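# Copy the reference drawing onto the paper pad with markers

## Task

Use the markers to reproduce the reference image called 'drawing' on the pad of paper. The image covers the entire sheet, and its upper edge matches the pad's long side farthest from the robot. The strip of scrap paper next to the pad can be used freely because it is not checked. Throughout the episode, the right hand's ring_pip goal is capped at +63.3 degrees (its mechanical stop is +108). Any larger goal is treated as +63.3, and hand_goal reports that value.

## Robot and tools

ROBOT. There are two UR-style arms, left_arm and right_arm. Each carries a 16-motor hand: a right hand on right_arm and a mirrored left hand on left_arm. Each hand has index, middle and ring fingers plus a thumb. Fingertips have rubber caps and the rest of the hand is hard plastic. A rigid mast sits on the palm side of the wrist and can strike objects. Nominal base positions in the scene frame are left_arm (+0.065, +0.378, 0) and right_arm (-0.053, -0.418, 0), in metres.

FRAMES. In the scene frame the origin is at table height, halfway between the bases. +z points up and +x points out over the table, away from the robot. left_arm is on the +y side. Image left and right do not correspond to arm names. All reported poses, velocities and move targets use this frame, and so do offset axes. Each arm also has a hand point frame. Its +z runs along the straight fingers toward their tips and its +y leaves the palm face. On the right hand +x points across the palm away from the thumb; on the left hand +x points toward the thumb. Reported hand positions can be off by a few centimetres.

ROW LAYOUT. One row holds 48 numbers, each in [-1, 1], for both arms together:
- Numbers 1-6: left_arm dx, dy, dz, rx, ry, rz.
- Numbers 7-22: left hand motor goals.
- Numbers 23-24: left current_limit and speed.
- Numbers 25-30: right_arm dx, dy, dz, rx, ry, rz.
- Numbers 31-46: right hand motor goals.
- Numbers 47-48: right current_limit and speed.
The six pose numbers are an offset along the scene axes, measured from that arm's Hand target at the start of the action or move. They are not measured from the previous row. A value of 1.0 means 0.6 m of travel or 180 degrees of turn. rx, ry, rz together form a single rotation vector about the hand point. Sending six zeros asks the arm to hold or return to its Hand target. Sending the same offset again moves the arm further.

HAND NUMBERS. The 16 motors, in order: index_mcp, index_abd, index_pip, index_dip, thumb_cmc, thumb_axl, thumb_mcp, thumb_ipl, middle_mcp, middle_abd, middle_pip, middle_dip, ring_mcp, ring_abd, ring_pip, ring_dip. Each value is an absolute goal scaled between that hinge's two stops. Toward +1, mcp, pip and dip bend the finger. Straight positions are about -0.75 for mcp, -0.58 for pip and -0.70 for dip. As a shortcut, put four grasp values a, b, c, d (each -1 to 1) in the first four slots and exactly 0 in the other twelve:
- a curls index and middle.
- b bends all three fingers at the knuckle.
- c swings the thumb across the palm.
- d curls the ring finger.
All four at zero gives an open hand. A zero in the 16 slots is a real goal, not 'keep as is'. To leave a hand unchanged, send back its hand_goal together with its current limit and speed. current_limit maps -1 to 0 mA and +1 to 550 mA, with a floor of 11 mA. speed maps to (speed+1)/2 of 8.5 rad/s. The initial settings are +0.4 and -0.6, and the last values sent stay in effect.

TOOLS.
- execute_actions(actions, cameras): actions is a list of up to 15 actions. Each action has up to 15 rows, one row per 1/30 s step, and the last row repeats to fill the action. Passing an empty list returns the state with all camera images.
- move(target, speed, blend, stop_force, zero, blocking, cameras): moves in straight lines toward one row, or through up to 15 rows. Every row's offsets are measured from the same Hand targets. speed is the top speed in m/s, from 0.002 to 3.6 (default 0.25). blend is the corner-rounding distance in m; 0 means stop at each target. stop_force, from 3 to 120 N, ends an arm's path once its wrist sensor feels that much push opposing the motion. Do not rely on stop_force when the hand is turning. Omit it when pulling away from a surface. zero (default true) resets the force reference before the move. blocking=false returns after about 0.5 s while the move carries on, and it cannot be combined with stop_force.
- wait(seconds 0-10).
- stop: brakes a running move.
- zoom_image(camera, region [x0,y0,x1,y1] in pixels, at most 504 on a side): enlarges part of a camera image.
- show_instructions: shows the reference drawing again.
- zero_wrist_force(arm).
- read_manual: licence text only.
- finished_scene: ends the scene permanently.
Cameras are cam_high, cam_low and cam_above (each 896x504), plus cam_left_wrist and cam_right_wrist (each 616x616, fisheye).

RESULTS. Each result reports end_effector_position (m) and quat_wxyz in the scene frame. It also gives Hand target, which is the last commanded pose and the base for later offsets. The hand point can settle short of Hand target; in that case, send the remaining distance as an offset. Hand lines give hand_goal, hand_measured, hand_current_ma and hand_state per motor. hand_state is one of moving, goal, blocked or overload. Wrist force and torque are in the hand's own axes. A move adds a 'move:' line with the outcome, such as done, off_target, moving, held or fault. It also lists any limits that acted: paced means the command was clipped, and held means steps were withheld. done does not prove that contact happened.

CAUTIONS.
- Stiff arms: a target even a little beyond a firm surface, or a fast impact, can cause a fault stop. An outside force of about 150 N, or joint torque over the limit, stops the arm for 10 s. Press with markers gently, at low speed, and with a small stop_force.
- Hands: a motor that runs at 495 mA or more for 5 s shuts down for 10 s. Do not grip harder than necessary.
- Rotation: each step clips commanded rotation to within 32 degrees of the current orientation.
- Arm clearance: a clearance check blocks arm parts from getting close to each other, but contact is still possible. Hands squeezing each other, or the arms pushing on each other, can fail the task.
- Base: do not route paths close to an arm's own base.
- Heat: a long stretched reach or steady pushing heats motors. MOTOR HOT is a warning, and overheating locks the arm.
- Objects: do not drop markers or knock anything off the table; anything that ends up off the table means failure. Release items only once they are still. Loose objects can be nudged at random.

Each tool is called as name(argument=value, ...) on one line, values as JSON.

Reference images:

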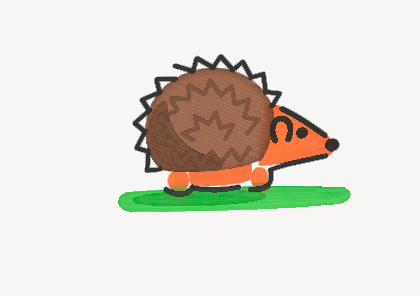

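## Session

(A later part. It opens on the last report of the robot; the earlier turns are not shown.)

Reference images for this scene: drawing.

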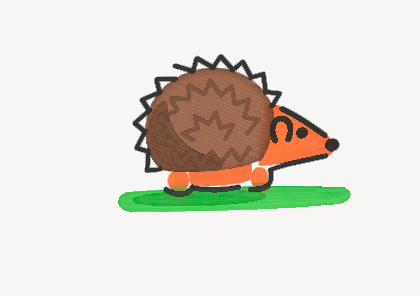

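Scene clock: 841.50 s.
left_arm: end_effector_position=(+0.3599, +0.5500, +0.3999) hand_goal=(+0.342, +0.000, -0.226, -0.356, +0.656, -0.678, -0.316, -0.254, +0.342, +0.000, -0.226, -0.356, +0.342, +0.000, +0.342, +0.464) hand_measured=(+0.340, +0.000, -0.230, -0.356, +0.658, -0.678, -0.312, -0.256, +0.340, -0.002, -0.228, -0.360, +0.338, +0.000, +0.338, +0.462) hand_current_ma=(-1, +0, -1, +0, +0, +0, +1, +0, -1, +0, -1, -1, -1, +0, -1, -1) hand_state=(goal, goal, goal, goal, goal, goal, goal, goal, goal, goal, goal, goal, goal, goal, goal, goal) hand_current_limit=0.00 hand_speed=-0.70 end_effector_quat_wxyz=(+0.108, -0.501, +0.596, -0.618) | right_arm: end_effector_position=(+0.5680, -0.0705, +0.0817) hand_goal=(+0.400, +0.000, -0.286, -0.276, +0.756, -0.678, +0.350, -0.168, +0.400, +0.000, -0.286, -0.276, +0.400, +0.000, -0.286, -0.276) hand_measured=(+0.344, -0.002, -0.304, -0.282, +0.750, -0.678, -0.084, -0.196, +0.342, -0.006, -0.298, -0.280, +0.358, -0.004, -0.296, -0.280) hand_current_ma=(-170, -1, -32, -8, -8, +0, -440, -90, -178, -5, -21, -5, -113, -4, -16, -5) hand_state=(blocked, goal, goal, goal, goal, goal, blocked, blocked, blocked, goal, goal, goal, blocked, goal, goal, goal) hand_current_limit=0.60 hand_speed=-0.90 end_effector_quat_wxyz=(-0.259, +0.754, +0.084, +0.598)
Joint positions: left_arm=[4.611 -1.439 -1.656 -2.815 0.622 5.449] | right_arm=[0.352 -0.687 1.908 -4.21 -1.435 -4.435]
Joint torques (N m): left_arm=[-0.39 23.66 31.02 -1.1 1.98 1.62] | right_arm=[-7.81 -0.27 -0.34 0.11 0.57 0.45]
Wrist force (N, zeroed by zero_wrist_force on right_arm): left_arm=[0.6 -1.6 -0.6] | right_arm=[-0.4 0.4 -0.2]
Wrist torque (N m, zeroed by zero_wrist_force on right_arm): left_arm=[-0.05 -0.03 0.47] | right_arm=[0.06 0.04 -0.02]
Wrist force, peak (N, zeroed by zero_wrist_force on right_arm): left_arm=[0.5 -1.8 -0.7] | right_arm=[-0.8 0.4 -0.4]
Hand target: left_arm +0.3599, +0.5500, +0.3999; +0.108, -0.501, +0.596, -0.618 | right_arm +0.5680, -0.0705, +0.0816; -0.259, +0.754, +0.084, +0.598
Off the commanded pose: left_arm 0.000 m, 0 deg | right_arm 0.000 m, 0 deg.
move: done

move(target=[[0,0,0,0,0,0,0.342,0,-0.226,-0.355,0.657,-0.677,-0.315,-0.254,0.342,0,-0.226,-0.355,0.342,0,0.343,0.464,0,-0.7,0,0,-0.005,0,0,0,0.4,0,-0.285,-0.275,0.757,-0.677,0.35,-0.168,0.4,0,-0.285,-0.275,0.4,0,-0.285,-0.275,0.6,-0.9]], speed=0.008, stop_force=3)

move(target=[[0,0,0,0,0,0,0.342,0,-0.226,-0.355,0.657,-0.677,-0.315,-0.254,0.342,0,-0.226,-0.355,0.342,0,0.343,0.464,0,-0.7,0,0,-0.00333,0,0,0,0.4,0,-0.285,-0.275,0.757,-0.677,0.35,-0.168,0.4,0,-0.285,-0.275,0.4,0,-0.285,-0.275,0.6,-0.9]], speed=0.008, stop_force=3, cameras=["cam_low","cam_above"])

zoom_image(camera="cam_low", region=[270, 210, 450, 350])

Scene clock: 846.70 s.
left_arm: end_effector_position=(+0.3599, +0.5500, +0.3999) hand_goal=(+0.342, +0.000, -0.226, -0.356, +0.656, -0.678, -0.316, -0.254, +0.342, +0.000, -0.226, -0.356, +0.342, +0.000, +0.342, +0.464) hand_measured=(+0.340, +0.000, -0.230, -0.356, +0.658, -0.678, -0.312, -0.256, +0.340, -0.002, -0.228, -0.360, +0.338, +0.000, +0.338, +0.462) hand_current_ma=(-1, +0, -1, +0, +0, +0, +1, +0, -1, +0, -1, -1, -1, +0, -1, -1) hand_state=(goal, goal, goal, goal, goal, goal, goal, goal, goal, goal, goal, goal, goal, goal, goal, goal) hand_current_limit=0.00 hand_speed=-0.70 end_effector_quat_wxyz=(+0.108, -0.501, +0.596, -0.618) | right_arm: end_effector_position=(+0.5680, -0.0705, +0.0786) hand_goal=(+0.400, +0.000, -0.286, -0.276, +0.756, -0.678, +0.350, -0.168, +0.400, +0.000, -0.286, -0.276, +0.400, +0.000, -0.286, -0.276) hand_measured=(+0.344, -0.002, -0.304, -0.282, +0.750, -0.678, -0.084, -0.196, +0.342, -0.006, -0.298, -0.280, +0.358, -0.004, -0.296, -0.280) hand_current_ma=(-170, -1, -32, -8, -8, +0, -440, -90, -178, -5, -21, -5, -113, -4, -16, -5) hand_state=(blocked, goal, goal, goal, goal, goal, blocked, blocked, blocked, goal, goal, goal, blocked, goal, goal, goal) hand_current_limit=0.60 hand_speed=-0.90 end_effector_quat_wxyz=(-0.259, +0.754, +0.084, +0.598)
Joint positions: left_arm=[4.611 -1.439 -1.656 -2.815 0.622 5.449] | right_arm=[0.352 -0.68 1.907 -4.216 -1.436 -4.435]
Joint torques (N m): left_arm=[1.8 23.32 30.64 -1.06 1.94 1.56] | right_arm=[-2.3 -10.65 -9.8 -0.34 -1.6 1.35]
Wrist force (N, zeroed by zero_wrist_force on right_arm): left_arm=[0.7 -1.5 -0.6] | right_arm=[-0.4 0.2 0.0]
Wrist torque (N m, zeroed by zero_wrist_force on right_arm): left_arm=[-0.03 -0.05 0.47] | right_arm=[0.03 0.04 -0.03]
Wrist force, peak (N, zeroed by zero_wrist_force on right_arm): left_arm=[0.5 -1.8 -0.7] | right_arm=[-0.7 0.4 0.1]
Hand target: left_arm +0.3599, +0.5500, +0.3999; +0.108, -0.501, +0.596, -0.618 | right_arm +0.5680, -0.0705, +0.0786; -0.259, +0.754, +0.084, +0.598
Off the commanded pose: left_arm 0.000 m, 0 deg | right_arm 0.000 m, 0 deg.
move: done

Scene clock: 847.77 s.
left_arm: end_effector_position=(+0.3599, +0.5500, +0.3999) hand_goal=(+0.342, +0.000, -0.226, -0.356, +0.656, -0.678, -0.316, -0.254, +0.342, +0.000, -0.226, -0.356, +0.342, +0.000, +0.342, +0.464) hand_measured=(+0.340, +0.000, -0.230, -0.356, +0.658, -0.678, -0.312, -0.256, +0.340, -0.002, -0.228, -0.360, +0.338, +0.000, +0.338, +0.462) hand_current_ma=(-1, +0, -1, +0, +0, +0, +1, +0, -1, +0, -1, -1, -1, +0, -1, -1) hand_state=(goal, goal, goal, goal, goal, goal, goal, goal, goal, goal, goal, goal, goal, goal, goal, goal) hand_current_limit=0.00 hand_speed=-0.70 end_effector_quat_wxyz=(+0.108, -0.501, +0.596, -0.618) | right_arm: end_effector_position=(+0.5680, -0.0706, +0.0766) hand_goal=(+0.400, +0.000, -0.286, -0.276, +0.756, -0.678, +0.350, -0.168, +0.400, +0.000, -0.286, -0.276, +0.400, +0.000, -0.286, -0.276) hand_measured=(+0.344, -0.002, -0.304, -0.282, +0.750, -0.678, -0.084, -0.196, +0.342, -0.006, -0.298, -0.280, +0.358, -0.004, -0.296, -0.280) hand_current_ma=(-170, -1, -32, -8, -8, +0, -440, -90, -178, -5, -21, -5, -112, -4, -16, -5) hand_state=(blocked, goal, goal, goal, goal, goal, blocked, blocked, blocked, goal, goal, goal, blocked, goal, goal, goal) hand_current_limit=0.60 hand_speed=-0.90 end_effector_quat_wxyz=(-0.259, +0.754, +0.084, +0.598)
Joint positions: left_arm=[4.611 -1.439 -1.656 -2.815 0.622 5.449] | right_arm=[0.352 -0.676 1.905 -4.219 -1.436 -4.435]
Joint torques (N m): left_arm=[1.29 24.16 30.46 -1.12 2.11 1.62] | right_arm=[-0.3 -1.94 -11.48 -1.58 -1.52 1.19]
Wrist force (N, zeroed by zero_wrist_force on right_arm): left_arm=[0.7 -1.4 -0.6] | right_arm=[-0.5 0.0 0.0]
Wrist torque (N m, zeroed by zero_wrist_force on right_arm): left_arm=[-0.02 -0.05 0.47] | right_arm=[0.00 0.06 -0.04]
Wrist force, peak (N, zeroed by zero_wrist_force on right_arm): left_arm=[0.5 -1.8 -0.8] | right_arm=[-0.7 0.2 -0.1]
Hand target: left_arm +0.3599, +0.5500, +0.3999; +0.108, -0.501, +0.596, -0.618 | right_arm +0.5680, -0.0705, +0.0766; -0.259, +0.754, +0.084, +0.598
Off the commanded pose: left_arm 0.000 m, 0 deg | right_arm 0.000 m, 0 deg.
move: done
Images, in order (width x height): cam_low 896x504, cam_above 896x504.

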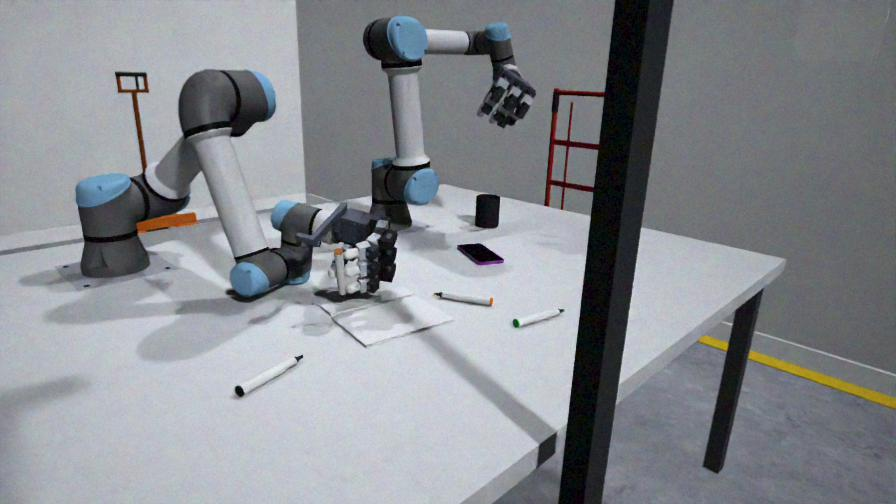

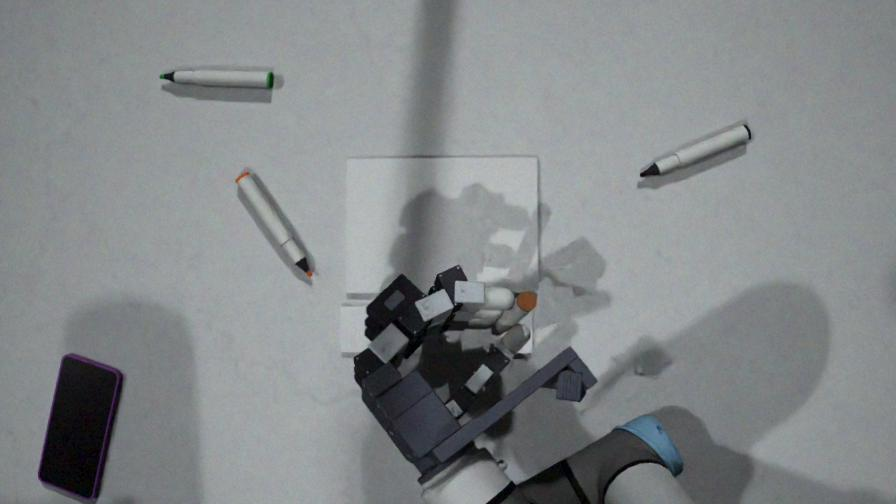

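Scaled by 2.800.

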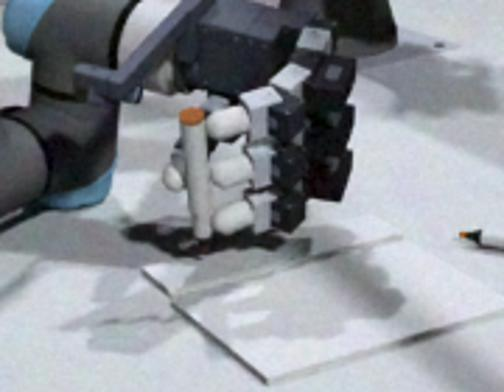

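move(target=[[0,0,0,0,0,0,0.342,0,-0.226,-0.355,0.657,-0.677,-0.315,-0.254,0.342,0,-0.226,-0.355,0.342,0,0.343,0.464,0,-0.7,0,0,-0.00167,0,0,0,0.4,0,-0.285,-0.275,0.757,-0.677,0.35,-0.168,0.4,0,-0.285,-0.275,0.4,0,-0.285,-0.275,0.6,-0.9]], speed=0.006, stop_force=3)

move(target=[[0,0,0,0,0,0,0.342,0,-0.226,-0.355,0.657,-0.677,-0.315,-0.254,0.342,0,-0.226,-0.355,0.342,0,0.343,0.464,0,-0.7,0,0,-0.00167,0,0,0,0.4,0,-0.285,-0.275,0.757,-0.677,0.35,-0.168,0.4,0,-0.285,-0.275,0.4,0,-0.285,-0.275,0.6,-0.9]], speed=0.006, stop_force=3)

move(target=[[0,0,0,0,0,0,0.342,0,-0.226,-0.355,0.657,-0.677,-0.315,-0.254,0.342,0,-0.226,-0.355,0.342,0,0.343,0.464,0,-0.7,0,0,-0.00167,0,0,0,0.4,0,-0.285,-0.275,0.757,-0.677,0.35,-0.168,0.4,0,-0.285,-0.275,0.4,0,-0.285,-0.275,0.6,-0.9]], speed=0.006, stop_force=3)

Scene clock: 856.63 s.
left_arm: end_effector_position=(+0.3599, +0.5500, +0.3999) hand_goal=(+0.342, +0.000, -0.226, -0.356, +0.656, -0.678, -0.316, -0.254, +0.342, +0.000, -0.226, -0.356, +0.342, +0.000, +0.342, +0.464) hand_measured=(+0.340, +0.000, -0.230, -0.356, +0.658, -0.678, -0.312, -0.256, +0.340, -0.002, -0.228, -0.360, +0.338, +0.000, +0.338, +0.462) hand_current_ma=(-1, +0, -1, +0, +0, +0, +1, +0, -1, +0, -1, -1, -1, +0, -1, -1) hand_state=(goal, goal, goal, goal, goal, goal, goal, goal, goal, goal, goal, goal, goal, goal, goal, goal) hand_current_limit=0.00 hand_speed=-0.70 end_effector_quat_wxyz=(+0.108, -0.501, +0.596, -0.618) | right_arm: end_effector_position=(+0.5680, -0.0705, +0.0757) hand_goal=(+0.400, +0.000, -0.286, -0.276, +0.756, -0.678, +0.350, -0.168, +0.400, +0.000, -0.286, -0.276, +0.400, +0.000, -0.286, -0.276) hand_measured=(+0.344, -0.002, -0.304, -0.282, +0.750, -0.678, -0.084, -0.196, +0.342, -0.006, -0.298, -0.280, +0.358, -0.004, -0.296, -0.280) hand_current_ma=(-170, -1, -32, -8, -8, +0, -440, -90, -178, -6, -21, -5, -112, -4, -16, -5) hand_state=(blocked, goal, goal, goal, goal, goal, blocked, blocked, blocked, goal, goal, goal, blocked, goal, goal, goal) hand_current_limit=0.60 hand_speed=-0.90 end_effector_quat_wxyz=(-0.259, +0.754, +0.084, +0.598)
Joint positions: left_arm=[4.611 -1.439 -1.656 -2.815 0.622 5.449] | right_arm=[0.352 -0.673 1.905 -4.221 -1.436 -4.435]
Joint torques (N m): left_arm=[1.87 22.86 31.25 -1.33 1.79 1.35] | right_arm=[4.53 32.88 -3.57 -1.14 -1.45 1.22]
Wrist force (N, zeroed by zero_wrist_force on right_arm): left_arm=[0.6 -1.5 -0.9] | right_arm=[-0.4 0.3 0.0]
Wrist torque (N m, zeroed by zero_wrist_force on right_arm): left_arm=[-0.01 -0.04 0.47] | right_arm=[0.04 0.04 -0.02]
Wrist force, peak (N, zeroed by zero_wrist_force on right_arm): left_arm=[0.3 -1.8 -0.8] | right_arm=[-0.3 0.7 0.2]
Hand target: left_arm +0.3599, +0.5500, +0.3999; +0.108, -0.501, +0.596, -0.618 | right_arm +0.5680, -0.0705, +0.0756; -0.259, +0.754, +0.084, +0.598
Off the commanded pose: left_arm 0.000 m, 0 deg | right_arm 0.000 m, 0 deg.
move: done

Scene clock: 857.17 s.
left_arm: end_effector_position=(+0.3599, +0.5500, +0.3999) hand_goal=(+0.342, +0.000, -0.226, -0.356, +0.656, -0.678, -0.316, -0.254, +0.342, +0.000, -0.226, -0.356, +0.342, +0.000, +0.342, +0.464) hand_measured=(+0.340, +0.000, -0.230, -0.356, +0.658, -0.678, -0.312, -0.256, +0.340, -0.002, -0.228, -0.360, +0.338, +0.000, +0.338, +0.462) hand_current_ma=(-1, +0, -1, +0, +0, +0, +1, +0, -1, +0, -1, -1, -1, +0, -1, -1) hand_state=(goal, goal, goal, goal, goal, goal, goal, goal, goal, goal, goal, goal, goal, goal, goal, goal) hand_current_limit=0.00 hand_speed=-0.70 end_effector_quat_wxyz=(+0.108, -0.501, +0.596, -0.618) | right_arm: end_effector_position=(+0.5681, -0.0705, +0.0821) hand_goal=(+0.400, +0.000, -0.286, -0.276, +0.756, -0.678, +0.350, -0.168, +0.400, +0.000, -0.286, -0.276, +0.400, +0.000, -0.286, -0.276) hand_measured=(+0.344, -0.002, -0.304, -0.282, +0.750, -0.678, -0.084, -0.196, +0.342, -0.006, -0.298, -0.280, +0.360, -0.004, -0.296, -0.280) hand_current_ma=(-166, -2, -34, -9, -10, +0, -440, -93, -171, -7, -22, -5, -103, -5, -16, -5) hand_state=(blocked, goal, goal, goal, goal, goal, blocked, blocked, blocked, goal, goal, goal, blocked, goal, goal, goal) hand_current_limit=0.60 hand_speed=-0.90 end_effector_quat_wxyz=(-0.259, +0.754, +0.084, +0.597)
Joint positions: left_arm=[4.611 -1.439 -1.656 -2.815 0.622 5.449] | right_arm=[0.352 -0.689 1.909 -4.207 -1.436 -4.435]
Joint torques (N m): left_arm=[2.64 23.53 29.58 -0.96 1.91 1.35] | right_arm=[0.1 -40.12 -8.99 -2.26 0.09 -0.05]
Wrist force (N, zeroed by zero_wrist_force on right_arm): left_arm=[0.2 -1.4 -0.7] | right_arm=[-0.6 0.1 0.1]
Wrist torque (N m, zeroed by zero_wrist_force on right_arm): left_arm=[-0.01 0.02 0.43] | right_arm=[0.00 0.06 -0.04]
Wrist force, peak (N, zeroed by zero_wrist_force on right_arm): left_arm=[0.5 -1.8 -0.7] | right_arm=[-1.8 0.4 -2.1]
Hand target: left_arm +0.3599, +0.5500, +0.3999; +0.108, -0.501, +0.596, -0.618 | right_arm +0.5681, -0.0705, +0.0821; -0.259, +0.754, +0.084, +0.597 (not the last commanded pose)
Off the commanded pose: left_arm 0.000 m, 0 deg | right_arm 0.007 m, 0 deg.
FORCE FAULT: contact force on the right arm reached its limit, and that arm stopped. The contact can be on any part of that arm, not only on its tool. That arm's remaining commands of this call were not run. That arm is still stopped at the end of this call. That arm stays stopped for about 10 more seconds. Until then a move that you send moves the other arm only, and its call returns only when the move has ended. Once the stop has ended, the next robot result says so. If the stop ends while you think or write, that arm runs what you send next, counted from a new Hand target: where the arm stands when the stop ends. While its stop runs, that arm, its gripper or tool too, takes no new command. Until it ends, the stop uses up actions while you think or wait. An arm that is not stopped still takes commands.
move: fault (right_arm)

not run: an earlier result of this reply reported a stop or a fault. Calls in your next reply go to the robot.

wait(seconds=8, cameras=["cam_low","cam_above"])

zoom_image(camera="cam_low", region=[200, 160, 460, 360])

Scene clock: 890.90 s.
left_arm: end_effector_position=(+0.3599, +0.5500, +0.3999) hand_goal=(+0.342, +0.000, -0.226, -0.356, +0.656, -0.678, -0.316, -0.254, +0.342, +0.000, -0.226, -0.356, +0.342, +0.000, +0.342, +0.464) hand_measured=(+0.340, +0.000, -0.230, -0.356, +0.658, -0.678, -0.312, -0.256, +0.340, -0.002, -0.228, -0.360, +0.338, +0.000, +0.338, +0.462) hand_current_ma=(-1, +0, -1, +0, +0, +0, +1, +0, -1, +0, -1, -1, -1, +0, -1, -1) hand_state=(goal, goal, goal, goal, goal, goal, goal, goal, goal, goal, goal, goal, goal, goal, goal, goal) hand_current_limit=0.00 hand_speed=-0.70 end_effector_quat_wxyz=(+0.108, -0.501, +0.596, -0.618) | right_arm: end_effector_position=(+0.5681, -0.0705, +0.0821) hand_goal=(+0.400, +0.000, -0.286, -0.276, +0.756, -0.678, +0.350, -0.168, +0.400, +0.000, -0.286, -0.276, +0.400, +0.000, -0.286, -0.276) hand_measured=(+0.344, -0.002, -0.304, -0.282, +0.750, -0.678, -0.084, -0.196, +0.342, -0.006, -0.298, -0.280, +0.360, -0.004, -0.296, -0.280) hand_current_ma=(-166, -2, -34, -9, -10, +0, -440, -93, -171, -7, -22, -5, -103, -5, -16, -5) hand_state=(blocked, goal, goal, goal, goal, goal, blocked, blocked, blocked, goal, goal, goal, blocked, goal, goal, goal) hand_current_limit=0.60 hand_speed=-0.90 end_effector_quat_wxyz=(-0.259, +0.754, +0.084, +0.597)
Joint positions: left_arm=[4.611 -1.439 -1.656 -2.815 0.622 5.449] | right_arm=[0.352 -0.689 1.909 -4.207 -1.436 -4.435]
Joint torques (N m): left_arm=[5.93 23.25 27.66 -1.24 1.82 0.79] | right_arm=[-0.16 -41.67 -9.09 -2.08 0.05 -0.02]
Wrist force (N, zeroed by zero_wrist_force on right_arm): left_arm=[0.6 -1.5 -0.7] | right_arm=[-0.6 0.1 0.1]
Wrist torque (N m, zeroed by zero_wrist_force on right_arm): left_arm=[-0.03 -0.03 0.46] | right_arm=[0.00 0.06 -0.03]
Wrist force, peak (N, zeroed by zero_wrist_force on right_arm): left_arm=[0.6 -1.8 -0.8] | right_arm=[-0.7 0.5 0.2]
Hand target: left_arm +0.3599, +0.5500, +0.3999; +0.108, -0.501, +0.596, -0.618 | right_arm +0.5681, -0.0705, +0.0821; -0.259, +0.754, +0.084, +0.597 (not the last commanded pose)
Off the commanded pose: left_arm 0.000 m, 0 deg | right_arm 0.007 m, 0 deg.
FORCE FAULT, CONTINUED: the right arm's stop, for the force fault that an earlier result reported, is over. The rest of the stop counts as 19 of the actions that you can send in this scene. During its stop the right arm's controller moved it back a little. That arm's target is now where it stood when the stop ended, not its last command. That arm accepts commands again.
wait: 8.00 s; at rest from the start
Images, in order (width x height): cam_low 896x504, cam_above 896x504.

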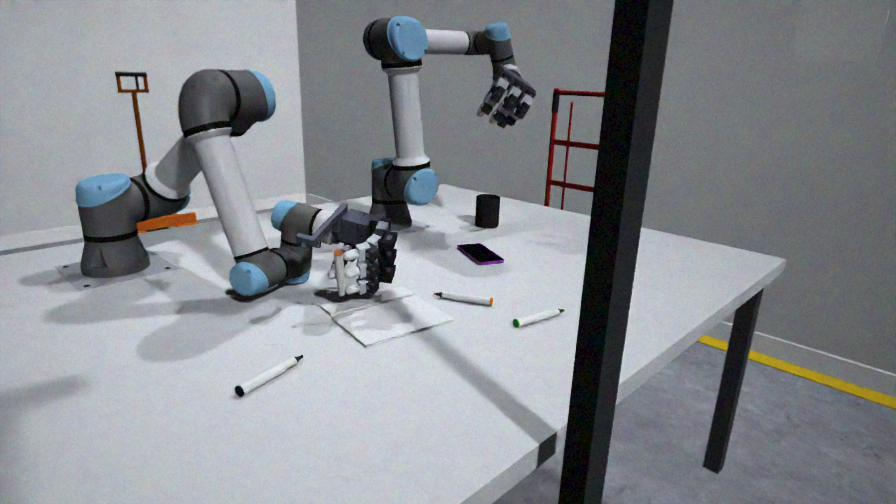

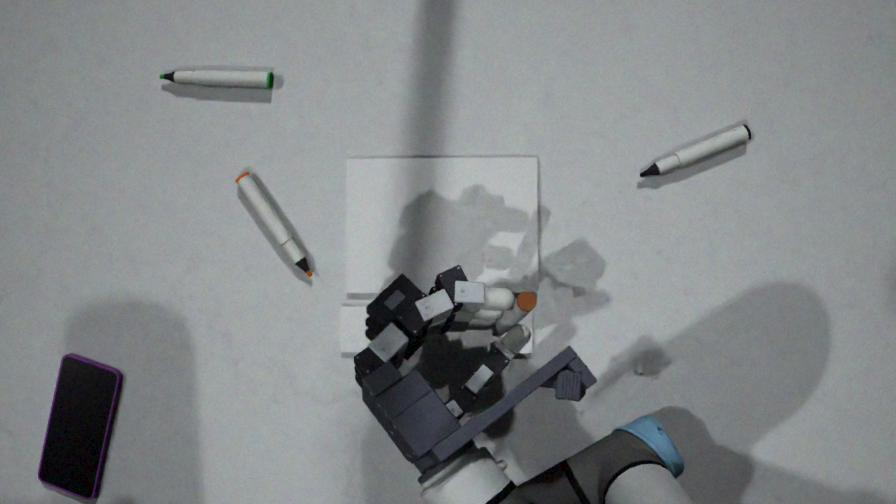

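Scaled by 1.938.

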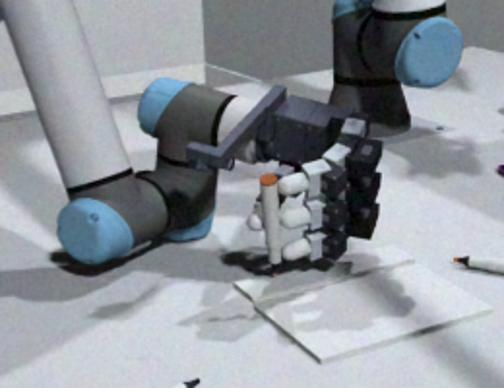

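move(target=[[0,0,0,0,0,0,0.342,0,-0.226,-0.355,0.657,-0.677,-0.315,-0.254,0.342,0,-0.226,-0.355,0.342,0,0.343,0.464,0,-0.7,0,0,0.16,0,0,0,0.4,0,-0.285,-0.275,0.757,-0.677,0.35,-0.168,0.4,0,-0.285,-0.275,0.4,0,-0.285,-0.275,0.6,-0.9],[0,0,0,0,0,0,0.342,0,-0.226,-0.355,0.657,-0.677,-0.315,-0.254,0.342,0,-0.226,-0.355,0.342,0,0.343,0.464,0,-0.7,-0.0963,-0.2482,0.13,0.3168,0.2109,-0.0843,0.4,0,-0.285,-0.275,0.757,-0.677,0.35,-0.168,0.4,0,-0.285,-0.275,0.4,0,-0.285,-0.275,0.6,-0.9],[0,0,0,0,0,0,0.342,0,-0.226,-0.355,0.657,-0.677,-0.315,-0.254,0.342,0,-0.226,-0.355,0.342,0,0.343,0.464,0,-0.7,-0.0963,-0.2482,0.0,0.3168,0.2109,-0.0843,0.4,0,-0.285,-0.275,0.757,-0.677,0.35,-0.168,0.4,0,-0.285,-0.275,0.4,0,-0.285,-0.275,0.6,-0.9]], speed=0.12, blend=[0.02,0.02,0])

move(target=[[0,0,0,0,0,0,0.342,0,-0.226,-0.355,0.657,-0.677,-0.315,-0.254,0.342,0,-0.226,-0.355,0.342,0,0.343,0.464,0,-0.7,0,0,-0.09,0,0,0,0.4,0,-0.285,-0.275,0.757,-0.677,0.35,-0.168,0.4,0,-0.285,-0.275,0.4,0,-0.285,-0.275,0.6,-0.9]], speed=0.01, stop_force=3, cameras=["cam_low","cam_right_wrist"])

Scene clock: 916.97 s.
left_arm: end_effector_position=(+0.3599, +0.5500, +0.3999) hand_goal=(+0.342, +0.000, -0.226, -0.356, +0.656, -0.678, -0.316, -0.254, +0.342, +0.000, -0.226, -0.356, +0.342, +0.000, +0.342, +0.464) hand_measured=(+0.340, +0.000, -0.230, -0.356, +0.658, -0.678, -0.312, -0.256, +0.340, -0.002, -0.228, -0.360, +0.338, +0.000, +0.338, +0.462) hand_current_ma=(-1, +0, -1, +0, +0, +0, +1, +0, -1, +0, -1, -1, -1, +0, -1, -1) hand_state=(goal, goal, goal, goal, goal, goal, goal, goal, goal, goal, goal, goal, goal, goal, goal, goal) hand_current_limit=0.00 hand_speed=-0.70 end_effector_quat_wxyz=(+0.108, -0.501, +0.596, -0.618) | right_arm: end_effector_position=(+0.5104, -0.2194, +0.0820) hand_goal=(+0.400, +0.000, -0.286, -0.276, +0.756, -0.678, +0.350, -0.168, +0.400, +0.000, -0.286, -0.276, +0.400, +0.000, -0.286, -0.276) hand_measured=(+0.344, -0.002, -0.304, -0.282, +0.748, -0.678, -0.084, -0.196, +0.342, -0.006, -0.300, -0.280, +0.360, -0.006, -0.296, -0.280) hand_current_ma=(-166, -2, -35, -9, -10, +0, -440, -93, -171, -7, -22, -5, -103, -5, -16, -5) hand_state=(blocked, goal, goal, goal, goal, goal, blocked, blocked, blocked, goal, goal, goal, blocked, goal, goal, goal) hand_current_limit=0.60 hand_speed=-0.90 end_effector_quat_wxyz=(-0.516, +0.692, -0.384, +0.326)
Joint positions: left_arm=[4.611 -1.439 -1.656 -2.815 0.622 5.449] | right_arm=[-0.151 -0.945 2.248 -4.132 -0.974 -3.378]
Joint torques (N m): left_arm=[7.15 23.33 27.5 -1.22 1.99 0.76] | right_arm=[10.59 -46.26 -3.79 -1.34 -1.4 1.43]
Wrist force (N, zeroed by zero_wrist_force on right_arm): left_arm=[0.6 -1.5 -0.8] | right_arm=[0.6 0.5 -0.7]
Wrist torque (N m, zeroed by zero_wrist_force on right_arm): left_arm=[-0.02 -0.04 0.47] | right_arm=[0.39 -0.43 -0.07]
Wrist force, peak (N, zeroed by zero_wrist_force on right_arm): left_arm=[0.6 -1.9 -0.7] | right_arm=[-2.9 0.9 0.2]
Hand target: left_arm +0.3599, +0.5500, +0.3999; +0.108, -0.501, +0.596, -0.618 | right_arm +0.5103, -0.2194, +0.0821; -0.516, +0.692, -0.384, +0.326
Off the commanded pose: left_arm 0.000 m, 0 deg | right_arm 0.000 m, 0 deg.
move: done

Scene clock: 921.27 s.
left_arm: end_effector_position=(+0.3599, +0.5500, +0.3999) hand_goal=(+0.342, +0.000, -0.226, -0.356, +0.656, -0.678, -0.316, -0.254, +0.342, +0.000, -0.226, -0.356, +0.342, +0.000, +0.342, +0.464) hand_measured=(+0.340, +0.000, -0.230, -0.356, +0.658, -0.678, -0.312, -0.256, +0.340, -0.002, -0.228, -0.360, +0.338, +0.000, +0.338, +0.462) hand_current_ma=(-1, +0, -1, +0, +0, +0, +1, +0, -1, +0, -1, -1, -1, +0, -1, -1) hand_state=(goal, goal, goal, goal, goal, goal, goal, goal, goal, goal, goal, goal, goal, goal, goal, goal) hand_current_limit=0.00 hand_speed=-0.70 end_effector_quat_wxyz=(+0.108, -0.501, +0.596, -0.618) | right_arm: end_effector_position=(+0.5103, -0.2194, +0.0495) hand_goal=(+0.400, +0.000, -0.286, -0.276, +0.756, -0.678, +0.350, -0.168, +0.400, +0.000, -0.286, -0.276, +0.400, +0.000, -0.286, -0.276) hand_measured=(+0.348, -0.002, -0.304, -0.280, +0.750, -0.678, -0.084, -0.198, +0.344, -0.006, -0.300, -0.280, +0.360, -0.004, -0.298, -0.282) hand_current_ma=(-154, -1, -32, -4, -6, +0, -440, -102, -167, -6, -22, -6, -103, -4, -20, -6) hand_state=(blocked, goal, goal, goal, goal, goal, blocked, blocked, blocked, goal, goal, goal, blocked, goal, goal, goal) hand_current_limit=0.60 hand_speed=-0.90 end_effector_quat_wxyz=(-0.516, +0.692, -0.384, +0.326)
Joint positions: left_arm=[4.611 -1.439 -1.656 -2.815 0.622 5.449] | right_arm=[-0.151 -0.85 2.235 -4.215 -0.974 -3.378]
Joint torques (N m): left_arm=[7.1 23.44 27.67 -1.18 2.02 0.83] | right_arm=[10 -53.47 3.89 0.28 -1.11 -1]
Wrist force (N, zeroed by zero_wrist_force on right_arm): left_arm=[0.5 -1.5 -0.7] | right_arm=[0.6 0.0 -1.0]
Wrist torque (N m, zeroed by zero_wrist_force on right_arm): left_arm=[-0.03 -0.03 0.46] | right_arm=[0.36 -0.43 -0.07]
Wrist force, peak (N, zeroed by zero_wrist_force on right_arm): left_arm=[0.5 -1.9 -0.7] | right_arm=[0.9 -3.9 -0.9]
Hand target: left_arm +0.3599, +0.5500, +0.3999; +0.108, -0.501, +0.596, -0.618 | right_arm +0.5103, -0.2194, +0.0495; -0.516, +0.692, -0.384, +0.326 (not the last commanded pose)
Off the commanded pose: left_arm 0.000 m, 0 deg | right_arm 0.021 m, 0 deg.
move: contact (right_arm)
Images, in order (width x height): cam_low 896x504, cam_right_wrist 616x616.

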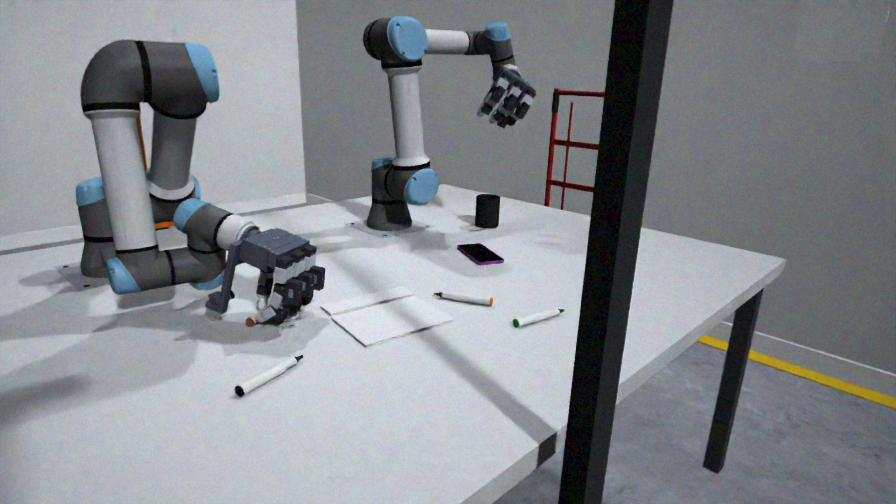

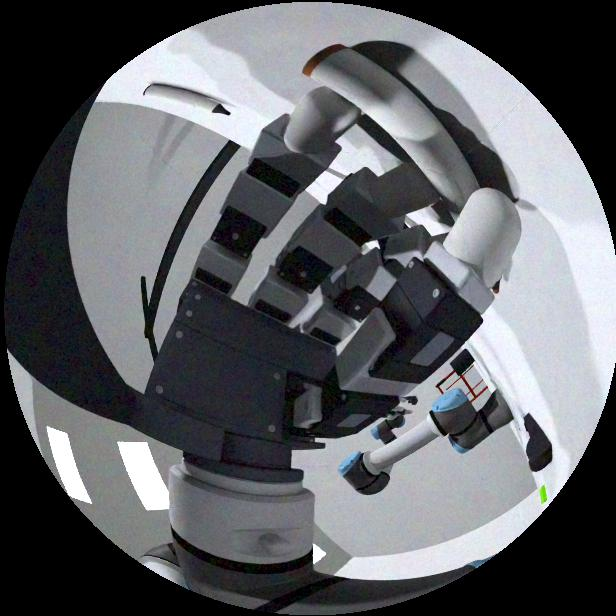

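move(target=[[0,0,0,0,0,0,0.342,0,-0.226,-0.355,0.657,-0.677,-0.315,-0.254,0.342,0,-0.226,-0.355,0.342,0,0.343,0.464,0,-0.7,0,0,0.0015,0,0,0,0.33,0,-0.285,-0.275,0.757,-0.677,-0.315,-0.168,0.33,0,-0.285,-0.275,0.33,0,-0.285,-0.275,0,-0.93],[0,0,0,0,0,0,0.342,0,-0.226,-0.355,0.657,-0.677,-0.315,-0.254,0.342,0,-0.226,-0.355,0.342,0,0.343,0.464,0,-0.7,0.0075,0.005,0.002,0,0,0,0.33,0,-0.285,-0.275,0.757,-0.677,-0.315,-0.168,0.33,0,-0.285,-0.275,0.33,-0.2,-0.285,-0.275,0,-0.9],[0,0,0,0,0,0,0.342,0,-0.226,-0.355,0.657,-0.677,-0.315,-0.254,0.342,0,-0.226,-0.355,0.342,0,0.343,0.464,0,-0.7,0.02,-0.0212,0.002,0,0,0,0.33,0,-0.285,-0.275,0.757,-0.677,-0.315,-0.168,0.33,0,-0.285,-0.275,0.33,-0.2,-0.285,-0.275,0,-0.9]], speed=0.03, cameras=["cam_right_wrist"])

zoom_image(camera="cam_right_wrist", region=[280, 20, 610, 350])

Scene clock: 930.93 s.
left_arm: end_effector_position=(+0.3599, +0.5500, +0.3999) hand_goal=(+0.342, +0.000, -0.226, -0.356, +0.656, -0.678, -0.316, -0.254, +0.342, +0.000, -0.226, -0.356, +0.342, +0.000, +0.342, +0.464) hand_measured=(+0.340, +0.000, -0.230, -0.356, +0.658, -0.678, -0.312, -0.256, +0.340, -0.002, -0.228, -0.360, +0.338, +0.000, +0.338, +0.462) hand_current_ma=(-1, +0, -1, +0, +0, +0, +1, +0, -1, +0, -1, -1, -1, +0, -1, -1) hand_state=(goal, goal, goal, goal, goal, goal, goal, goal, goal, goal, goal, goal, goal, goal, goal, goal) hand_current_limit=0.00 hand_speed=-0.70 end_effector_quat_wxyz=(+0.108, -0.501, +0.596, -0.618) | right_arm: end_effector_position=(+0.5224, -0.2323, +0.0507) hand_goal=(+0.330, +0.000, -0.286, -0.276, +0.756, -0.678, -0.316, -0.168, +0.330, +0.000, -0.286, -0.276, +0.330, -0.200, -0.286, -0.276) hand_measured=(+0.328, -0.002, -0.290, -0.280, +0.754, -0.678, -0.312, -0.170, +0.326, -0.004, -0.290, -0.280, +0.330, -0.196, -0.290, -0.280) hand_current_ma=(-3, -1, -6, -4, -3, +0, +8, -2, -3, -3, -5, -3, +0, +4, -5, -4) hand_state=(goal, goal, goal, goal, goal, goal, goal, goal, goal, goal, goal, goal, goal, goal, goal, goal) hand_current_limit=0.00 hand_speed=-0.90 end_effector_quat_wxyz=(-0.516, +0.692, -0.384, +0.326)
Joint positions: left_arm=[4.611 -1.439 -1.656 -2.815 0.622 5.449] | right_arm=[-0.18 -0.849 2.211 -4.185 -0.946 -3.389]
Joint torques (N m): left_arm=[7.24 23.09 26.12 -1.29 1.84 0.65] | right_arm=[9.57 -15.7 -7.45 -2.79 -1.58 1.31]
Wrist force (N, zeroed by zero_wrist_force on right_arm): left_arm=[0.5 -1.6 -0.9] | right_arm=[0.8 0.2 -0.7]
Wrist torque (N m, zeroed by zero_wrist_force on right_arm): left_arm=[-0.02 -0.03 0.46] | right_arm=[0.37 -0.45 0.04]
Wrist force, peak (N, zeroed by zero_wrist_force on right_arm): left_arm=[0.6 -1.7 -0.8] | right_arm=[1.3 0.7 -0.9]
Hand target: left_arm +0.3599, +0.5500, +0.3999; +0.108, -0.501, +0.596, -0.618 | right_arm +0.5223, -0.2321, +0.0507; -0.516, +0.692, -0.384, +0.326
Off the commanded pose: left_arm 0.000 m, 0 deg | right_arm 0.000 m, 0 deg.
move: done
Images, in order (width x height): cam_right_wrist 616x616.

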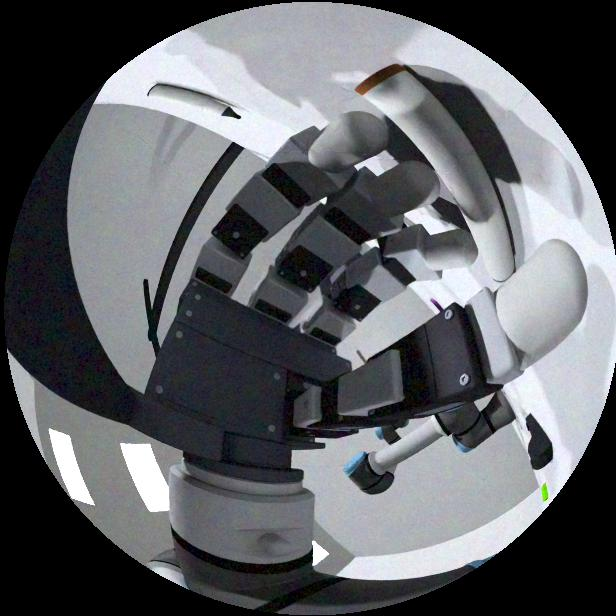

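Scaled by 1.527 from the camera's 616x616 image, which has a finer 880x880 frame.

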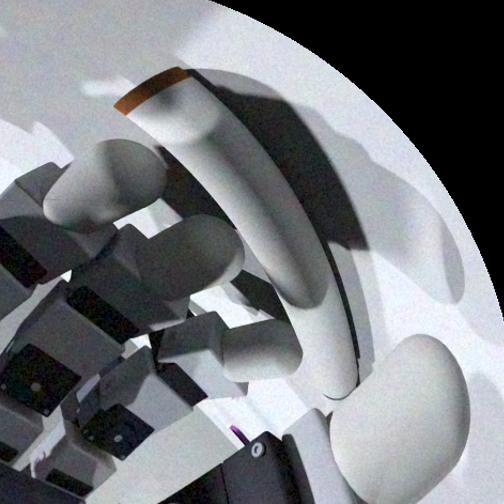

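move(target=[[0,0,0,0,0,0,0.342,0,-0.226,-0.355,0.657,-0.677,-0.315,-0.254,0.342,0,-0.226,-0.355,0.342,0,0.343,0.464,0,-0.7,0,0,-0.0005,0,0,0,0.335,0,-0.285,-0.275,0.757,-0.677,0.1,-0.168,0.335,0,-0.285,-0.275,0.335,-0.2,-0.285,-0.275,0,-0.92],[0,0,0,0,0,0,0.342,0,-0.226,-0.355,0.657,-0.677,-0.315,-0.254,0.342,0,-0.226,-0.355,0.342,0,0.343,0.464,0,-0.7,0,0,0,0,0,0,0.41,0,-0.285,-0.275,0.757,-0.677,0.4,-0.168,0.41,0,-0.285,-0.275,0.41,-0.2,-0.285,-0.275,0.7,-0.92],[0,0,0,0,0,0,0.342,0,-0.226,-0.355,0.657,-0.677,-0.315,-0.254,0.342,0,-0.226,-0.355,0.342,0,0.343,0.464,0,-0.7,0,0,0.08,0,0,0,0.41,0,-0.285,-0.275,0.757,-0.677,0.4,-0.168,0.41,0,-0.285,-0.275,0.41,-0.2,-0.285,-0.275,0.7,-0.92]], speed=0.03, cameras=["cam_right_wrist"])

zoom_image(camera="cam_right_wrist", region=[280, 20, 610, 350])

Scene clock: 945.97 s.
left_arm: end_effector_position=(+0.3599, +0.5500, +0.3999) hand_goal=(+0.342, +0.000, -0.226, -0.356, +0.656, -0.678, -0.316, -0.254, +0.342, +0.000, -0.226, -0.356, +0.342, +0.000, +0.342, +0.464) hand_measured=(+0.340, +0.000, -0.230, -0.356, +0.658, -0.678, -0.312, -0.256, +0.340, -0.002, -0.228, -0.360, +0.338, +0.000, +0.338, +0.462) hand_current_ma=(-1, +0, -1, +0, +0, +0, +1, +0, -1, +0, -1, -1, -1, +0, -1, -1) hand_state=(goal, goal, goal, goal, goal, goal, goal, goal, goal, goal, goal, goal, goal, goal, goal, goal) hand_current_limit=0.00 hand_speed=-0.70 end_effector_quat_wxyz=(+0.108, -0.501, +0.596, -0.618) | right_arm: end_effector_position=(+0.5223, -0.2321, +0.0989) hand_goal=(+0.410, +0.000, -0.286, -0.276, +0.756, -0.678, +0.400, -0.168, +0.410, +0.000, -0.286, -0.276, +0.410, -0.200, -0.286, -0.276) hand_measured=(+0.342, -0.002, -0.306, -0.282, +0.752, -0.678, -0.074, -0.202, +0.342, -0.004, -0.302, -0.282, +0.350, -0.196, -0.300, -0.282) hand_current_ma=(-215, -1, -37, -9, -4, +0, -468, -114, -219, -3, -27, -8, -181, +4, -22, -7) hand_state=(blocked, goal, goal, goal, goal, goal, blocked, blocked, blocked, goal, goal, goal, blocked, goal, goal, goal) hand_current_limit=0.70 hand_speed=-0.92 end_effector_quat_wxyz=(-0.516, +0.692, -0.384, +0.326) end_effector_velocity=(-0.001, +0.000, -0.002) end_effector_angular_velocity=(+0.000, +0.000, +0.002)
Joint positions: left_arm=[4.611 -1.439 -1.656 -2.815 0.622 5.449] | right_arm=[-0.18 -0.986 2.226 -4.063 -0.947 -3.388]
Joint velocities: left_arm=[within noise] | right_arm=[0 0.004 0.001 -0.006 0.001 0]
Joint torques (N m): left_arm=[7.47 24.79 26.37 -1.12 1.98 0.44] | right_arm=[10.13 -12.14 1.08 -4.65 -1.16 -0.24]
Wrist force (N, zeroed by zero_wrist_force on right_arm): left_arm=[0.5 -1.6 -0.7] | right_arm=[0.7 0.4 -0.6]
Wrist torque (N m, zeroed by zero_wrist_force on right_arm): left_arm=[-0.03 -0.02 0.46] | right_arm=[0.38 -0.43 0.04]
Wrist force, peak (N, zeroed by zero_wrist_force on right_arm): left_arm=[0.6 -1.8 -0.6] | right_arm=[0.6 -3.1 -2.3]
Hand target: left_arm +0.3599, +0.5500, +0.3999; +0.108, -0.501, +0.596, -0.618 | right_arm +0.5223, -0.2321, +0.0987; -0.516, +0.692, -0.384, +0.326
Off the commanded pose: left_arm 0.000 m, 0 deg | right_arm 0.000 m, 0 deg.
move: done
Images, in order (width x height): cam_right_wrist 616x616.

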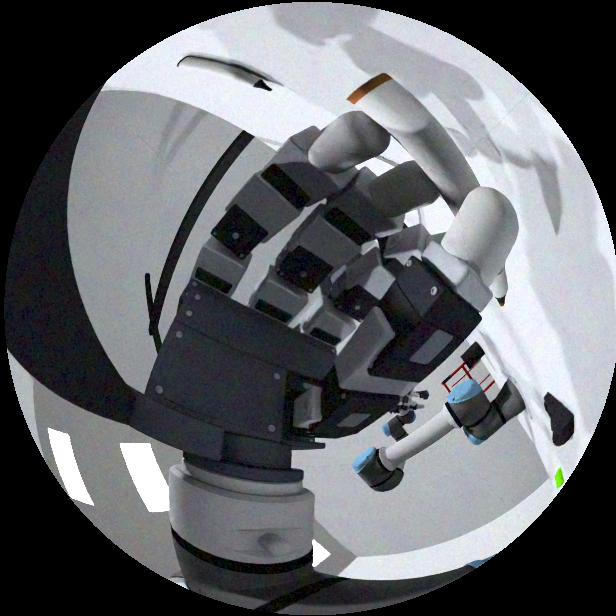

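Scaled by 1.527 from the camera's 616x616 image, which has a finer 880x880 frame.

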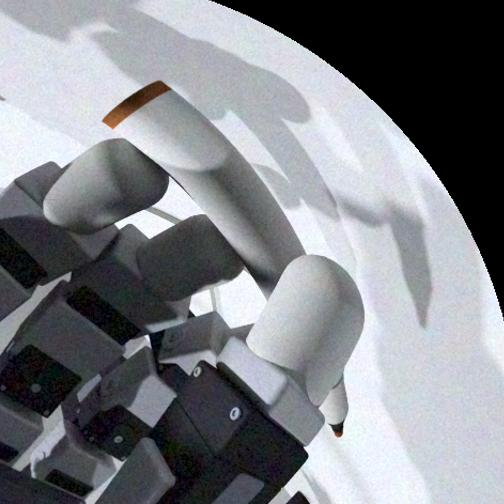

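move(target=[[0,0,0,0,0,0,0.342,0,-0.226,-0.355,0.657,-0.677,-0.315,-0.254,0.342,0,-0.226,-0.355,0.342,0,0.343,0.464,0,-0.7,0.02,0.05,0.13,0,0,0,0.41,0,-0.285,-0.275,0.757,-0.677,0.4,-0.168,0.41,0,-0.285,-0.275,0.41,-0.2,-0.285,-0.275,0.7,-0.92],[0,0,0,0,0,0,0.342,0,-0.226,-0.355,0.657,-0.677,-0.315,-0.254,0.342,0,-0.226,-0.355,0.342,0,0.343,0.464,0,-0.7,0.1078,0.2985,0.0685,-0.3366,-0.1551,0.1236,0.41,0,-0.285,-0.275,0.757,-0.677,0.4,-0.168,0.41,0,-0.285,-0.275,0.41,-0.2,-0.285,-0.275,0.7,-0.92],[0,0,0,0,0,0,0.342,0,-0.226,-0.355,0.657,-0.677,-0.315,-0.254,0.342,0,-0.226,-0.355,0.342,0,0.343,0.464,0,-0.7,0.1078,0.2985,-0.0235,-0.3366,-0.1551,0.1236,0.41,0,-0.285,-0.275,0.757,-0.677,0.4,-0.168,0.41,0,-0.285,-0.275,0.41,-0.2,-0.285,-0.275,0.7,-0.92]], speed=0.12, blend=[0.02,0,0], cameras=["cam_low","cam_above","cam_right_wrist"])

zoom_image(camera="cam_low", region=[200, 160, 460, 360])

zero_wrist_force(arm="right_arm")

Scene clock: 965.27 s.
left_arm: end_effector_position=(+0.3599, +0.5500, +0.3999) hand_goal=(+0.342, +0.000, -0.226, -0.356, +0.656, -0.678, -0.316, -0.254, +0.342, +0.000, -0.226, -0.356, +0.342, +0.000, +0.342, +0.464) hand_measured=(+0.340, +0.000, -0.230, -0.356, +0.658, -0.678, -0.312, -0.256, +0.340, -0.002, -0.228, -0.360, +0.338, +0.000, +0.338, +0.462) hand_current_ma=(-1, +0, -1, +0, +0, +0, +1, +0, -1, +0, -1, -1, -1, +0, -1, -1) hand_state=(goal, goal, goal, goal, goal, goal, goal, goal, goal, goal, goal, goal, goal, goal, goal, goal) hand_current_limit=0.00 hand_speed=-0.70 end_effector_quat_wxyz=(+0.108, -0.501, +0.596, -0.618) | right_arm: end_effector_position=(+0.5871, -0.0530, +0.0845) hand_goal=(+0.410, +0.000, -0.286, -0.276, +0.756, -0.678, +0.400, -0.168, +0.410, +0.000, -0.286, -0.276, +0.410, -0.200, -0.286, -0.276) hand_measured=(+0.342, -0.004, -0.306, -0.284, +0.750, -0.678, -0.074, -0.202, +0.342, -0.006, -0.302, -0.282, +0.352, -0.200, -0.300, -0.282) hand_current_ma=(-215, -5, -39, -10, -8, +0, -467, -116, -216, -8, -28, -8, -176, +0, -22, -7) hand_state=(blocked, goal, blocked, goal, goal, goal, blocked, blocked, blocked, goal, goal, goal, blocked, goal, goal, goal) hand_current_limit=0.70 hand_speed=-0.92 end_effector_quat_wxyz=(-0.226, +0.818, +0.092, +0.521)
Joint positions: left_arm=[4.611 -1.439 -1.656 -2.815 0.622 5.449] | right_arm=[0.375 -0.776 1.846 -3.848 -1.465 -4.456]
Joint torques (N m): left_arm=[7.09 24.71 23.64 -1.16 2.06 0.41] | right_arm=[-9.05 -62.7 -7.47 -0.68 0.28 -1.48]
Wrist force (N, zeroed by zero_wrist_force on right_arm): left_arm=[0.5 -1.5 -0.7] | right_arm=[-0.3 0.1 0.4]
Wrist torque (N m, zeroed by zero_wrist_force on right_arm): left_arm=[-0.03 -0.03 0.46] | right_arm=[0.03 -0.01 0.01]
Wrist force, peak (N, zeroed by zero_wrist_force on right_arm): left_arm=[0.5 -1.9 -0.7] | right_arm=[0.4 2.8 -0.6]
Hand target: left_arm +0.3599, +0.5500, +0.3999; +0.108, -0.501, +0.596, -0.618 | right_arm +0.5870, -0.0530, +0.0846; -0.226, +0.818, +0.092, +0.521
Off the commanded pose: left_arm 0.000 m, 0 deg | right_arm 0.000 m, 0 deg.
move: done
Images, in order (width x height): cam_low 896x504, cam_above 896x504, cam_right_wrist 616x616.

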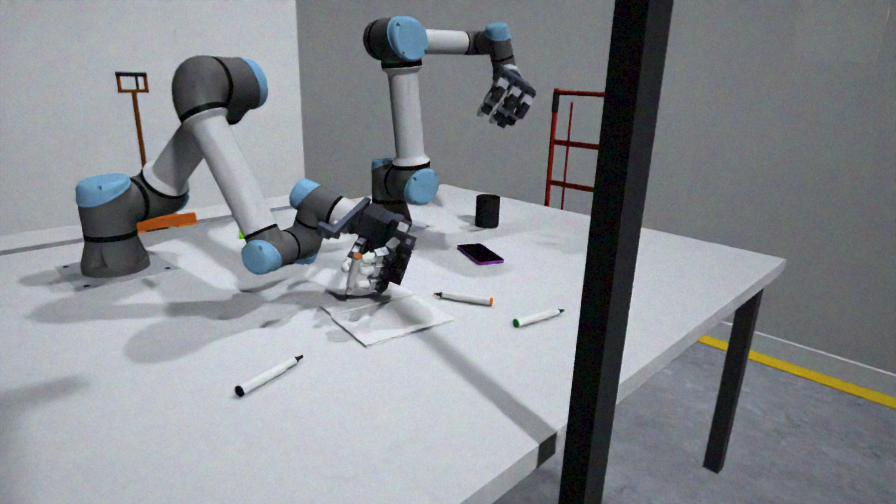

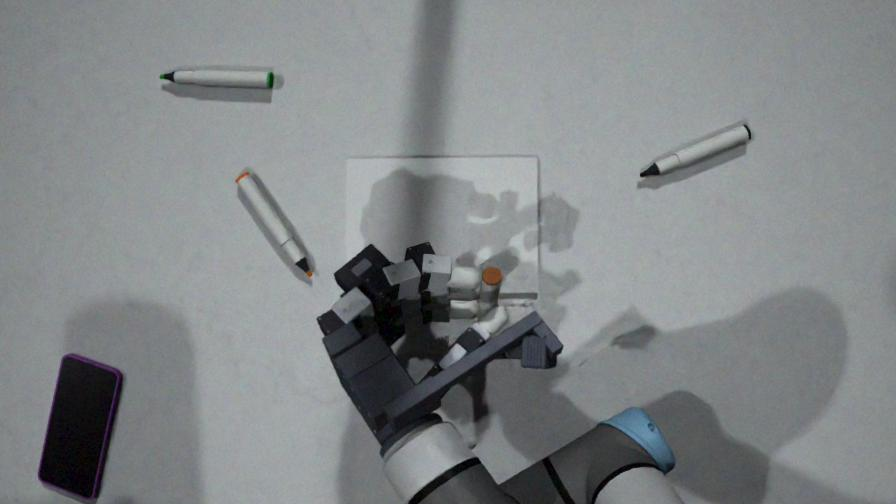

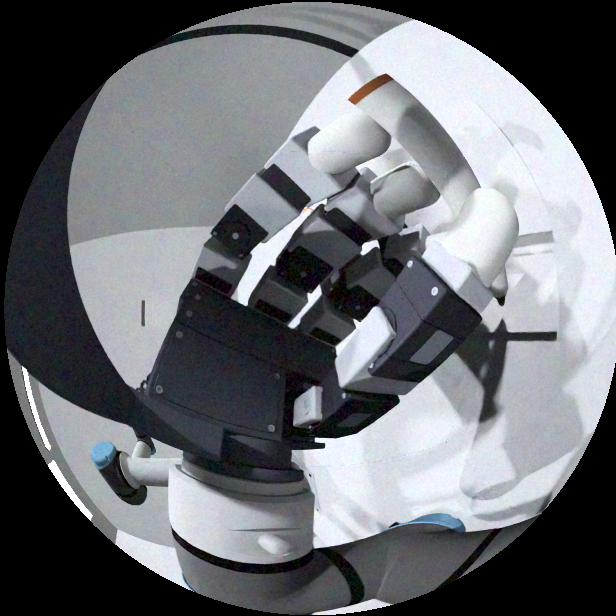

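Scaled by 1.938.

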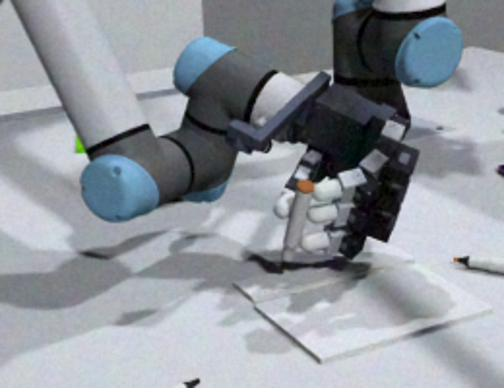

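Wrist force sensor zeroed.


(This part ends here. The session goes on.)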